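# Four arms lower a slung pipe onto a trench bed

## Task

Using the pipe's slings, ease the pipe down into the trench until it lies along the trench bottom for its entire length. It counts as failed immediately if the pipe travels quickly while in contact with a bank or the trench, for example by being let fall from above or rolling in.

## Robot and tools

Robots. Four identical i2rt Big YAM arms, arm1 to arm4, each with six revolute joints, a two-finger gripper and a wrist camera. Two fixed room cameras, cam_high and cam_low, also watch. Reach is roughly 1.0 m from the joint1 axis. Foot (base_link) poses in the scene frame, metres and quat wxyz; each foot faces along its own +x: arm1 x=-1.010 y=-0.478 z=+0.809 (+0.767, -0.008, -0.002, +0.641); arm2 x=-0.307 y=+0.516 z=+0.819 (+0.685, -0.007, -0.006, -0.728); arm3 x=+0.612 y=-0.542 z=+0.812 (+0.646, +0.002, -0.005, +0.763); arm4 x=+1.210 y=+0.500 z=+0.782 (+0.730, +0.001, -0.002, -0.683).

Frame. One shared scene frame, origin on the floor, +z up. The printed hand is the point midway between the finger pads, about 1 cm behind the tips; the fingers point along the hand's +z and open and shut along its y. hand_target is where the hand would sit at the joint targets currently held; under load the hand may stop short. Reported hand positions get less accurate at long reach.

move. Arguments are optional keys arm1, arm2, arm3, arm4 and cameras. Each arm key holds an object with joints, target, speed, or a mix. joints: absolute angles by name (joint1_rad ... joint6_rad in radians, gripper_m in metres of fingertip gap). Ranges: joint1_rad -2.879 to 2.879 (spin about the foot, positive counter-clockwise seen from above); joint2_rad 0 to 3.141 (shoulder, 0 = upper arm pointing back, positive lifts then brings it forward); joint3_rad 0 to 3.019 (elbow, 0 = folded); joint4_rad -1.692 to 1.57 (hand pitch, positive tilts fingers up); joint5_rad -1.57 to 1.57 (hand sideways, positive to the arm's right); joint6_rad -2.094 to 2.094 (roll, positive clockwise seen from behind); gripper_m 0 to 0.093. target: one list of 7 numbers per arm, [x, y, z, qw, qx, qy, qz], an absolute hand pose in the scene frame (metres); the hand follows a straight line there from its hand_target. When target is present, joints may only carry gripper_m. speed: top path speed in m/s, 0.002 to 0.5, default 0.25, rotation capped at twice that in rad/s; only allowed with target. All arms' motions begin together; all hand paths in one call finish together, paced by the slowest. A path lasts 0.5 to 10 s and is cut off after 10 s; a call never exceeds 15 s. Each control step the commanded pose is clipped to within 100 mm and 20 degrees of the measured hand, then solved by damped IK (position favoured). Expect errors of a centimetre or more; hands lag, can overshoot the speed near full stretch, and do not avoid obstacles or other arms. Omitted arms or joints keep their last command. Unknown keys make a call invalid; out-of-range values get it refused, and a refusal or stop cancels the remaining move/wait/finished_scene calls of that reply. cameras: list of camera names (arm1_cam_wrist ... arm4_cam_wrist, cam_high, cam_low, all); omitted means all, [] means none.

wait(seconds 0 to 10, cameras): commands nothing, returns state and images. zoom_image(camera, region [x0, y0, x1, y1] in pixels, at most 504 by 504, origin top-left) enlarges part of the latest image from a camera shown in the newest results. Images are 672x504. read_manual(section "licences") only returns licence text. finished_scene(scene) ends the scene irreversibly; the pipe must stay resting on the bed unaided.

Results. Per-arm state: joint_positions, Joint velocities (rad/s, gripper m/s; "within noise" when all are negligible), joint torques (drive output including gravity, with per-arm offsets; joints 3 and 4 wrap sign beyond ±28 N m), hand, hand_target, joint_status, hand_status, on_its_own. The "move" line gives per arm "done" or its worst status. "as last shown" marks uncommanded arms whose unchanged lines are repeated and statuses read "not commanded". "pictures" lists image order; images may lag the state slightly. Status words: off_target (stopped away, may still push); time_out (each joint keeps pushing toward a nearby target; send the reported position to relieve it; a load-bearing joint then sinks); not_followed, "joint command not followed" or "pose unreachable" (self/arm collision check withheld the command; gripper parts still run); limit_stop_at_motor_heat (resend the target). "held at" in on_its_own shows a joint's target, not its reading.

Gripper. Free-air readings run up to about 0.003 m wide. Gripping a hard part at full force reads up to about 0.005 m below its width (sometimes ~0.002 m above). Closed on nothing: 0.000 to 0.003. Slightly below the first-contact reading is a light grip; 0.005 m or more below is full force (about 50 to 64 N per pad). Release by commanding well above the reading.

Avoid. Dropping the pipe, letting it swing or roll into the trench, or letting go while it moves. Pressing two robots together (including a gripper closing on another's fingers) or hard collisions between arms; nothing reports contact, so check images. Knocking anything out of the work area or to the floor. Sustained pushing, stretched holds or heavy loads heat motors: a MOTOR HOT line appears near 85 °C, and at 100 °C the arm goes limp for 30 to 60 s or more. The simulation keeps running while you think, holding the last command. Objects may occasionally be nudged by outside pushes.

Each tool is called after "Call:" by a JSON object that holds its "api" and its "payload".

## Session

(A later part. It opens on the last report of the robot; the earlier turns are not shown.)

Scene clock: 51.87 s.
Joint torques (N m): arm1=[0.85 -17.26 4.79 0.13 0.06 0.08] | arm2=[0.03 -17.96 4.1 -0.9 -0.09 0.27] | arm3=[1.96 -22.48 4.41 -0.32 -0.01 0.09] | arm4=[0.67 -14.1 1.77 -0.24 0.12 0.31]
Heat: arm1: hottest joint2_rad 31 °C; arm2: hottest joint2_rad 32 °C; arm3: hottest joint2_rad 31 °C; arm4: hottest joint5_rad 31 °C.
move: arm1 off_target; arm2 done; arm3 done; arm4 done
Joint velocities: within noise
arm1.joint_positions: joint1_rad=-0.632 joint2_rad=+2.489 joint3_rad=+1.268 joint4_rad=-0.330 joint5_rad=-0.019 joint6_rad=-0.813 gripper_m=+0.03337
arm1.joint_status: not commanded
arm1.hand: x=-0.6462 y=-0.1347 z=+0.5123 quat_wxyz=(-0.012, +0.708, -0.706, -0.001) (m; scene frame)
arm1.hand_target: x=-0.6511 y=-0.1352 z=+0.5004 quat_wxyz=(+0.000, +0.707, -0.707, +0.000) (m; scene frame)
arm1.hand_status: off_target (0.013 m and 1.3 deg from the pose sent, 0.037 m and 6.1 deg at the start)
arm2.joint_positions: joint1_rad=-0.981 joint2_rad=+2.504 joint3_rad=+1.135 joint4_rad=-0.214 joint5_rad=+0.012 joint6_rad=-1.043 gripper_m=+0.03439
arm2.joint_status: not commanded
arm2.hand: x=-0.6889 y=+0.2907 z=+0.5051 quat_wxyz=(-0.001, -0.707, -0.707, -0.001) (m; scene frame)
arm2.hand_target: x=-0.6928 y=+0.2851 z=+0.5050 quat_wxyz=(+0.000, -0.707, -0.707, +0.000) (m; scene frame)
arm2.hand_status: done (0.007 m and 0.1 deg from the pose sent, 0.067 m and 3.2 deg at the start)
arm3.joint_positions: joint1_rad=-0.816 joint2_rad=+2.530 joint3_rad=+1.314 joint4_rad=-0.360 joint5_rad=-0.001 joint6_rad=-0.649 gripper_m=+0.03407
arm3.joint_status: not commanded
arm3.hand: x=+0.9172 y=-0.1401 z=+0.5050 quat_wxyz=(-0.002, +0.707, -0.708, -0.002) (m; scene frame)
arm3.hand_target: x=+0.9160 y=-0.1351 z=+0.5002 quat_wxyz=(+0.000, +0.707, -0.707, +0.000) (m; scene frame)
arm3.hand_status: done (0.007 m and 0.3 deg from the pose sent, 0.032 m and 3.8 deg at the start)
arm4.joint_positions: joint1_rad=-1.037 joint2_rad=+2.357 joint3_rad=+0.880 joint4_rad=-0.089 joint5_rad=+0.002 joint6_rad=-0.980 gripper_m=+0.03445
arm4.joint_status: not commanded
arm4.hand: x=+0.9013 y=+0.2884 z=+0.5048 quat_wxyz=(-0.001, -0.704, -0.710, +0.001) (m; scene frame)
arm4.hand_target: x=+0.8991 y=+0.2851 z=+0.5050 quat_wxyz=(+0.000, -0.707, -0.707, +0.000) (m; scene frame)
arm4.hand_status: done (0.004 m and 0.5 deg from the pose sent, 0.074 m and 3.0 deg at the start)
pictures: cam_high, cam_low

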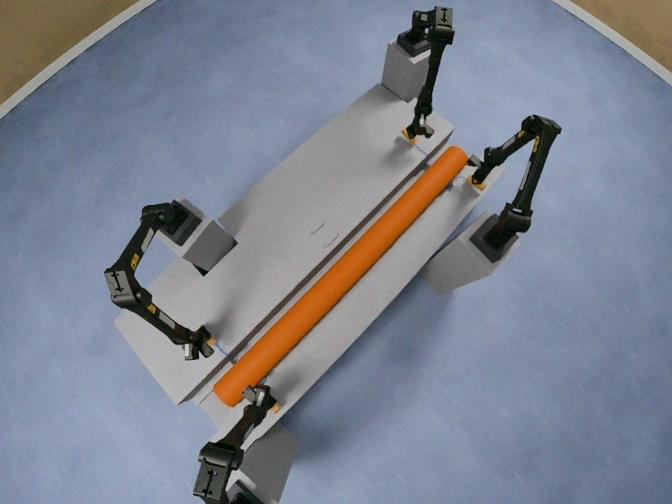

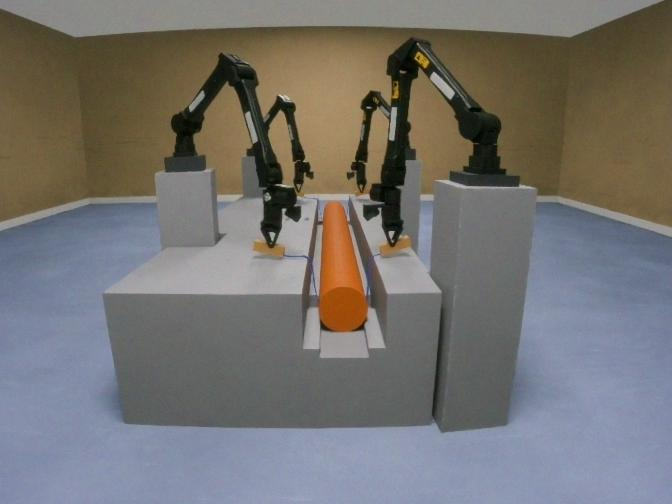

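Call:
{"api": "move", "payload": {"arm1": {"target": [-0.651, -0.135, 0.477, 0, 0.7071, -0.7071, 0], "speed": 0.06}, "arm2": {"target": [-0.693, 0.285, 0.484, 0, 0.7071, 0.7071, 0], "speed": 0.06}, "arm3": {"target": [0.916, -0.135, 0.478, 0, 0.7071, -0.7071, 0], "speed": 0.06}, "arm4": {"target": [0.899, 0.285, 0.484, 0, 0.7071, 0.7071, 0], "speed": 0.06}, "cameras": ["cam_low"]}}

Call:
{"api": "zoom_image", "payload": {"camera": "cam_low", "region": [230, 180, 430, 370]}}

Call:
{"api": "move", "payload": {"arm1": {"joints": {"gripper_m": 0.07}}, "arm2": {"joints": {"gripper_m": 0.07}}, "arm3": {"joints": {"gripper_m": 0.07}}, "arm4": {"joints": {"gripper_m": 0.07}}, "cameras": []}}

Call:
{"api": "move", "payload": {"arm1": {"target": [-0.651, -0.136, 0.58, 0, 0.7071, -0.7071, 0], "speed": 0.2}, "arm2": {"target": [-0.693, 0.29, 0.58, 0, 0.7071, 0.7071, 0], "speed": 0.2}, "arm3": {"target": [0.916, -0.137, 0.58, 0, 0.7071, -0.7071, 0], "speed": 0.2}, "arm4": {"target": [0.899, 0.288, 0.58, 0, 0.7071, 0.7071, 0], "speed": 0.2}, "cameras": ["all"]}}

Call:
{"api": "zoom_image", "payload": {"camera": "cam_low", "region": [230, 180, 430, 370]}}

Scene clock: 60.53 s.
Joint torques (N m): arm1=[-0.15 -16.09 5.26 1.06 0.1 0.09] | arm2=[-0.03 -15.68 5.03 0.01 -0.16 0.19] | arm3=[1.85 -19.96 5.24 0.72 -0.12 0.08] | arm4=[0.67 -10.64 2.86 1.01 0.17 0.3]
Heat: arm1: hottest joint2_rad 32 °C; arm2: hottest joint2_rad 32 °C; arm3: hottest joint2_rad 31 °C; arm4: hottest joint5_rad 30 °C.
move: arm1 off_target; arm2 off_target; arm3 off_target; arm4 off_target
Joint velocities: within noise
arm1.joint_positions: joint1_rad=-0.632 joint2_rad=+2.522 joint3_rad=+1.286 joint4_rad=-0.331 joint5_rad=-0.019 joint6_rad=-0.811 gripper_m=+0.03337
arm1.joint_status: not commanded
arm1.hand: x=-0.6486 y=-0.1370 z=+0.4992 quat_wxyz=(-0.004, +0.707, -0.707, -0.002) (m; scene frame)
arm1.hand_target: x=-0.6519 y=-0.1359 z=+0.4779 quat_wxyz=(+0.000, +0.707, -0.707, +0.000) (m; scene frame)
arm1.hand_status: off_target (0.022 m and 0.5 deg from the pose sent, 0.036 m and 1.3 deg at the start)
arm2.joint_positions: joint1_rad=-0.981 joint2_rad=+2.532 joint3_rad=+1.154 joint4_rad=-0.215 joint5_rad=+0.014 joint6_rad=-1.041 gripper_m=+0.03439
arm2.joint_status: not commanded
arm2.hand: x=-0.6879 y=+0.2915 z=+0.4949 quat_wxyz=(-0.001, -0.707, -0.707, -0.006) (m; scene frame)
arm2.hand_target: x=-0.6927 y=+0.2853 z=+0.4844 quat_wxyz=(+0.000, -0.707, -0.707, +0.000) (m; scene frame)
arm2.hand_status: off_target (0.014 m and 0.7 deg from the pose sent, 0.022 m and 0.1 deg at the start)
arm3.joint_positions: joint1_rad=-0.816 joint2_rad=+2.554 joint3_rad=+1.330 joint4_rad=-0.361 joint5_rad=+0.002 joint6_rad=-0.647 gripper_m=+0.03407
arm3.joint_status: not commanded
arm3.hand: x=+0.9168 y=-0.1413 z=+0.4956 quat_wxyz=(+0.003, +0.706, -0.708, -0.001) (m; scene frame)
arm3.hand_target: x=+0.9155 y=-0.1357 z=+0.4787 quat_wxyz=(+0.000, +0.707, -0.707, +0.000) (m; scene frame)
arm3.hand_status: off_target (0.019 m and 0.3 deg from the pose sent, 0.027 m and 0.3 deg at the start)
arm4.joint_positions: joint1_rad=-1.037 joint2_rad=+2.378 joint3_rad=+0.891 joint4_rad=-0.089 joint5_rad=+0.000 joint6_rad=-0.979 gripper_m=+0.03445
arm4.joint_status: not commanded
arm4.hand: x=+0.9029 y=+0.2891 z=+0.4978 quat_wxyz=(-0.003, -0.704, -0.710, -0.004) (m; scene frame)
arm4.hand_target: x=+0.8994 y=+0.2852 z=+0.4846 quat_wxyz=(+0.000, -0.707, -0.707, +0.000) (m; scene frame)
arm4.hand_status: off_target (0.015 m and 0.7 deg from the pose sent, 0.021 m and 0.5 deg at the start)
pictures: cam_low

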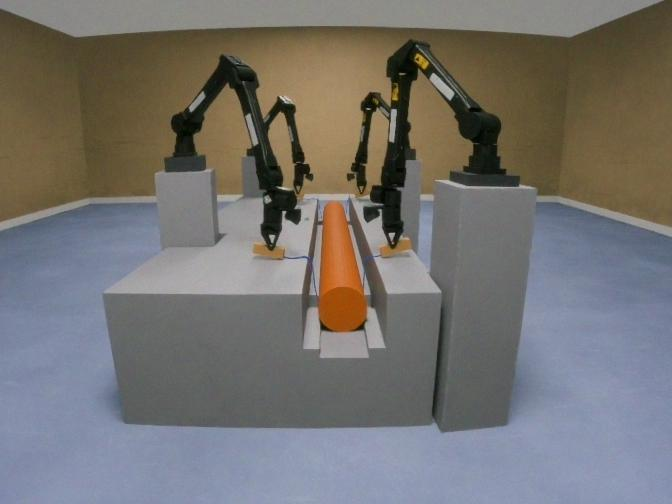

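Scaled by 2.520.

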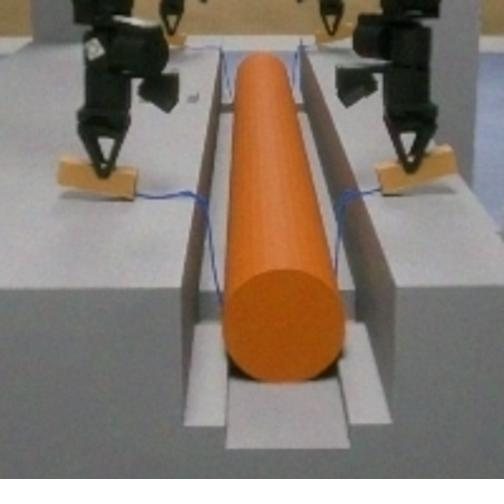

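Scene clock: 61.20 s.
Joint torques (N m): arm1=[-0.09 -18.2 4.38 0.95 0.05 0.08] | arm2=[-0.09 -18.02 3.6 -0.01 -0.15 0.19] | arm3=[1.79 -22.65 3.92 0.39 -0.12 0.09] | arm4=[0.67 -14.56 1.26 0.68 0.11 0.29]
Heat: arm1: hottest joint2_rad 32 °C; arm2: hottest joint2_rad 32 °C; arm3: hottest joint2_rad 31 °C; arm4: hottest joint5_rad 30 °C.
move: arm1 done; arm2 done; arm3 done; arm4 done
Joint velocities: within noise
arm1.joint_positions: joint1_rad=-0.630 joint2_rad=+2.542 joint3_rad=+1.299 joint4_rad=-0.329 joint5_rad=-0.018 joint6_rad=-0.811 gripper_m=+0.06992
arm1.joint_status: all done
arm1.hand: x=-0.6495 y=-0.1370 z=+0.4913 quat_wxyz=(-0.001, +0.708, -0.706, -0.001) (m; scene frame)
arm1.hand_target: x=-0.6515 y=-0.1357 z=+0.4781 quat_wxyz=(+0.000, +0.707, -0.707, +0.000) (m; scene frame)
arm1.hand_status: not commanded
arm2.joint_positions: joint1_rad=-0.981 joint2_rad=+2.556 joint3_rad=+1.168 joint4_rad=-0.215 joint5_rad=+0.014 joint6_rad=-1.041 gripper_m=+0.06996
arm2.joint_status: all done
arm2.hand: x=-0.6856 y=+0.2927 z=+0.4855 quat_wxyz=(-0.003, -0.707, -0.707, -0.011) (m; scene frame)
arm2.hand_target: x=-0.6928 y=+0.2852 z=+0.4845 quat_wxyz=(+0.000, -0.707, -0.707, +0.000) (m; scene frame)
arm2.hand_status: not commanded
arm3.joint_positions: joint1_rad=-0.815 joint2_rad=+2.580 joint3_rad=+1.346 joint4_rad=-0.354 joint5_rad=+0.002 joint6_rad=-0.647 gripper_m=+0.06992
arm3.joint_status: all done
arm3.hand: x=+0.9163 y=-0.1417 z=+0.4848 quat_wxyz=(+0.004, +0.706, -0.708, +0.000) (m; scene frame)
arm3.hand_target: x=+0.9157 y=-0.1357 z=+0.4788 quat_wxyz=(+0.000, +0.707, -0.707, +0.000) (m; scene frame)
arm3.hand_status: not commanded
arm4.joint_positions: joint1_rad=-1.037 joint2_rad=+2.421 joint3_rad=+0.909 joint4_rad=-0.081 joint5_rad=+0.002 joint6_rad=-0.979 gripper_m=+0.06991
arm4.joint_status: all done
arm4.hand: x=+0.9064 y=+0.2917 z=+0.4835 quat_wxyz=(-0.004, -0.704, -0.710, -0.012) (m; scene frame)
arm4.hand_target: x=+0.8995 y=+0.2853 z=+0.4846 quat_wxyz=(+0.000, -0.707, -0.707, +0.000) (m; scene frame)
arm4.hand_status: not commanded
pictures: none
No camera images: "cameras" was empty.

Scene clock: 62.43 s.
Joint torques (N m): arm1=[-0.03 -18.49 3.79 0.13 0.05 0.04] | arm2=[-0.62 -17.26 3.41 -0.85 -0.15 0.13] | arm3=[1.73 -22.12 3.81 -0.28 -0.11 0.08] | arm4=[0.26 -13.45 1.81 -0.18 0.11 0.23]
Heat: arm1: hottest joint2_rad 32 °C; arm2: hottest joint2_rad 32 °C; arm3: hottest joint2_rad 31 °C; arm4: hottest joint5_rad 30 °C.
move: arm1 off_target; arm2 done; arm3 done; arm4 done
Joint velocities: within noise
arm1.joint_positions: joint1_rad=-0.630 joint2_rad=+2.313 joint3_rad=+1.207 joint4_rad=-0.440 joint5_rad=-0.018 joint6_rad=-0.811 gripper_m=+0.06992
arm1.joint_status: not commanded
arm1.hand: x=-0.6439 y=-0.1296 z=+0.5871 quat_wxyz=(-0.014, +0.708, -0.706, -0.001) (m; scene frame)
arm1.hand_target: x=-0.6510 y=-0.1361 z=+0.5801 quat_wxyz=(+0.000, +0.707, -0.707, +0.000) (m; scene frame)
arm1.hand_status: off_target (0.012 m and 1.6 deg from the pose sent, 0.089 m and 0.2 deg at the start)
arm2.joint_positions: joint1_rad=-0.981 joint2_rad=+2.304 joint3_rad=+1.063 joint4_rad=-0.319 joint5_rad=+0.014 joint6_rad=-1.041 gripper_m=+0.06996
arm2.joint_status: not commanded
arm2.hand: x=-0.6993 y=+0.2863 z=+0.5833 quat_wxyz=(+0.003, -0.708, -0.707, +0.010) (m; scene frame)
arm2.hand_target: x=-0.6930 y=+0.2901 z=+0.5800 quat_wxyz=(+0.000, -0.707, -0.707, +0.000) (m; scene frame)
arm2.hand_status: done (0.008 m and 1.2 deg from the pose sent, 0.095 m and 1.3 deg at the start)
arm3.joint_positions: joint1_rad=-0.815 joint2_rad=+2.342 joint3_rad=+1.243 joint4_rad=-0.463 joint5_rad=+0.002 joint6_rad=-0.647 gripper_m=+0.06992
arm3.joint_status: not commanded
arm3.hand: x=+0.9218 y=-0.1349 z=+0.5851 quat_wxyz=(-0.008, +0.706, -0.708, -0.002) (m; scene frame)
arm3.hand_target: x=+0.9161 y=-0.1372 z=+0.5801 quat_wxyz=(+0.000, +0.707, -0.707, +0.000) (m; scene frame)
arm3.hand_status: done (0.008 m and 1.0 deg from the pose sent, 0.095 m and 0.5 deg at the start)
arm4.joint_positions: joint1_rad=-1.037 joint2_rad=+2.133 joint3_rad=+0.817 joint4_rad=-0.237 joint5_rad=+0.002 joint6_rad=-0.979 gripper_m=+0.06991
arm4.joint_status: not commanded
arm4.hand: x=+0.8950 y=+0.2846 z=+0.5802 quat_wxyz=(+0.000, -0.704, -0.710, +0.008) (m; scene frame)
arm4.hand_target: x=+0.8990 y=+0.2879 z=+0.5800 quat_wxyz=(+0.000, -0.707, -0.707, +0.000) (m; scene frame)
arm4.hand_status: done (0.005 m and 1.0 deg from the pose sent, 0.097 m and 1.4 deg at the start)
pictures: arm1_cam_wrist, arm2_cam_wrist, arm3_cam_wrist, arm4_cam_wrist, cam_high, cam_low

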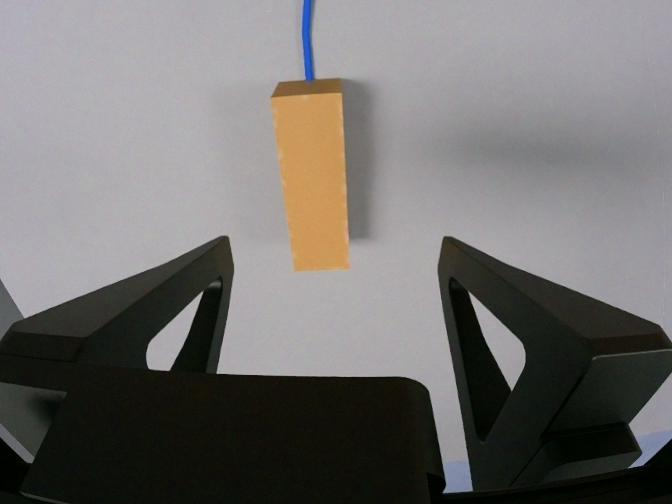

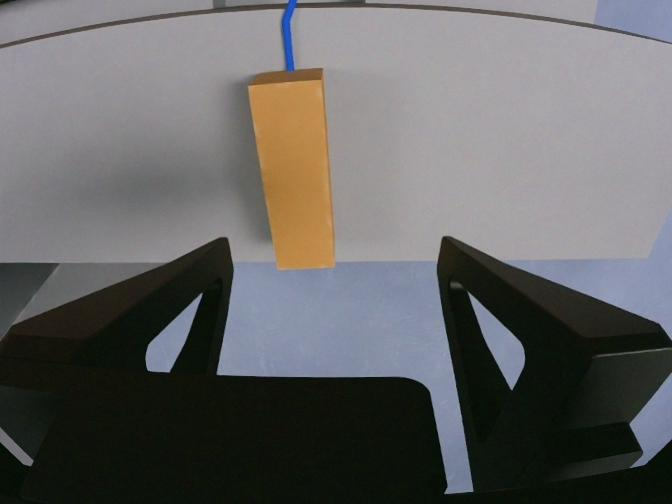

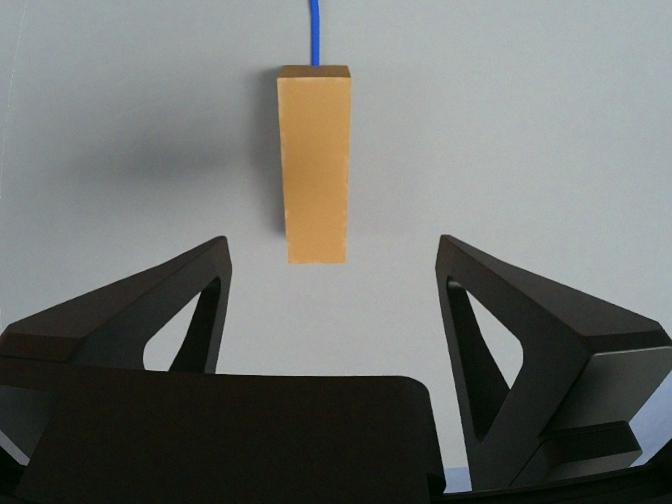

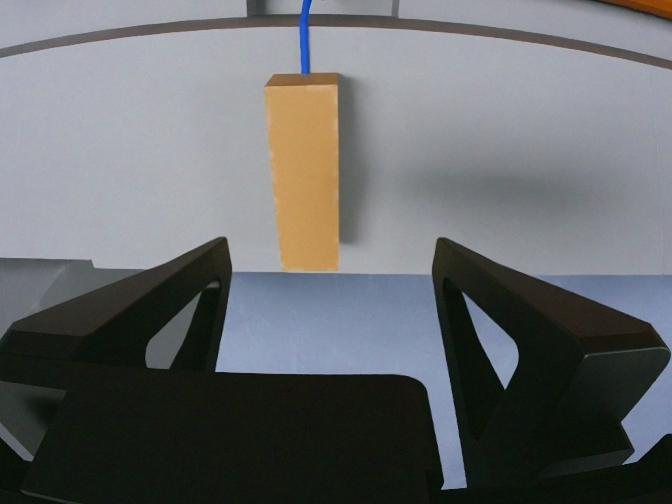

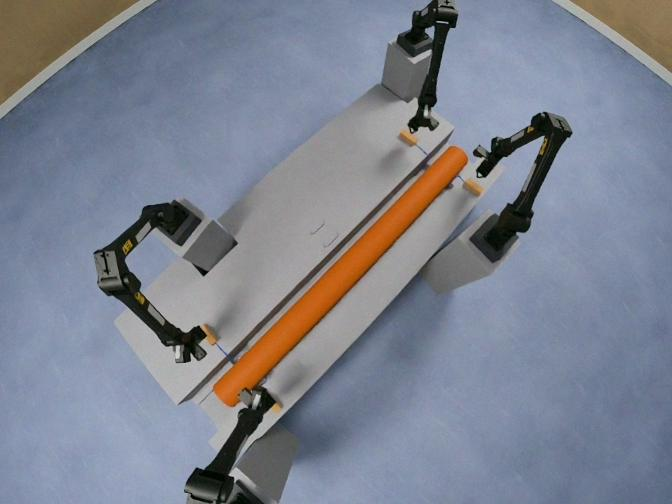

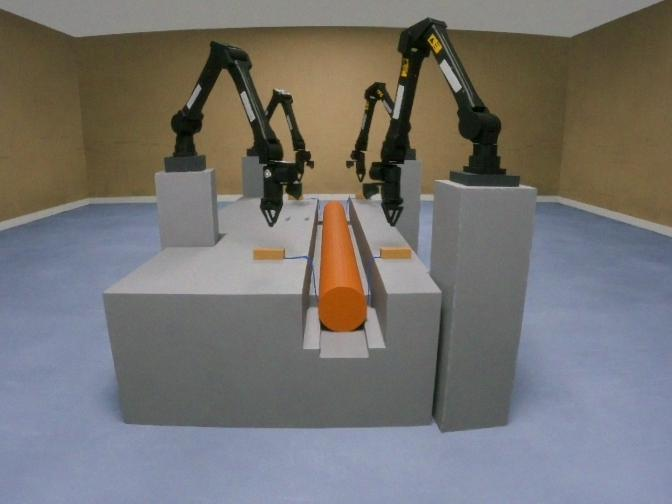

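Scaled by 2.520.

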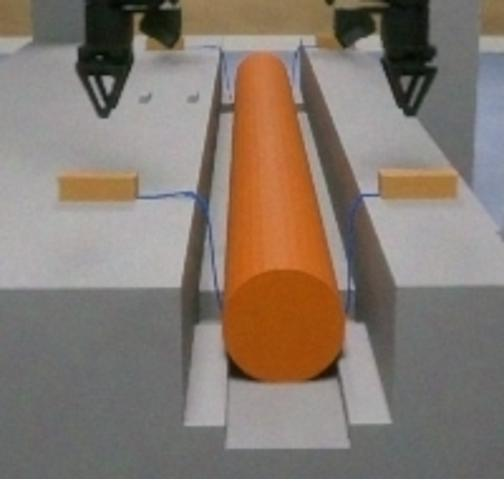

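Call:
{"api": "finished_scene", "payload": {"scene": 3}}

The scene is finished: the task was done.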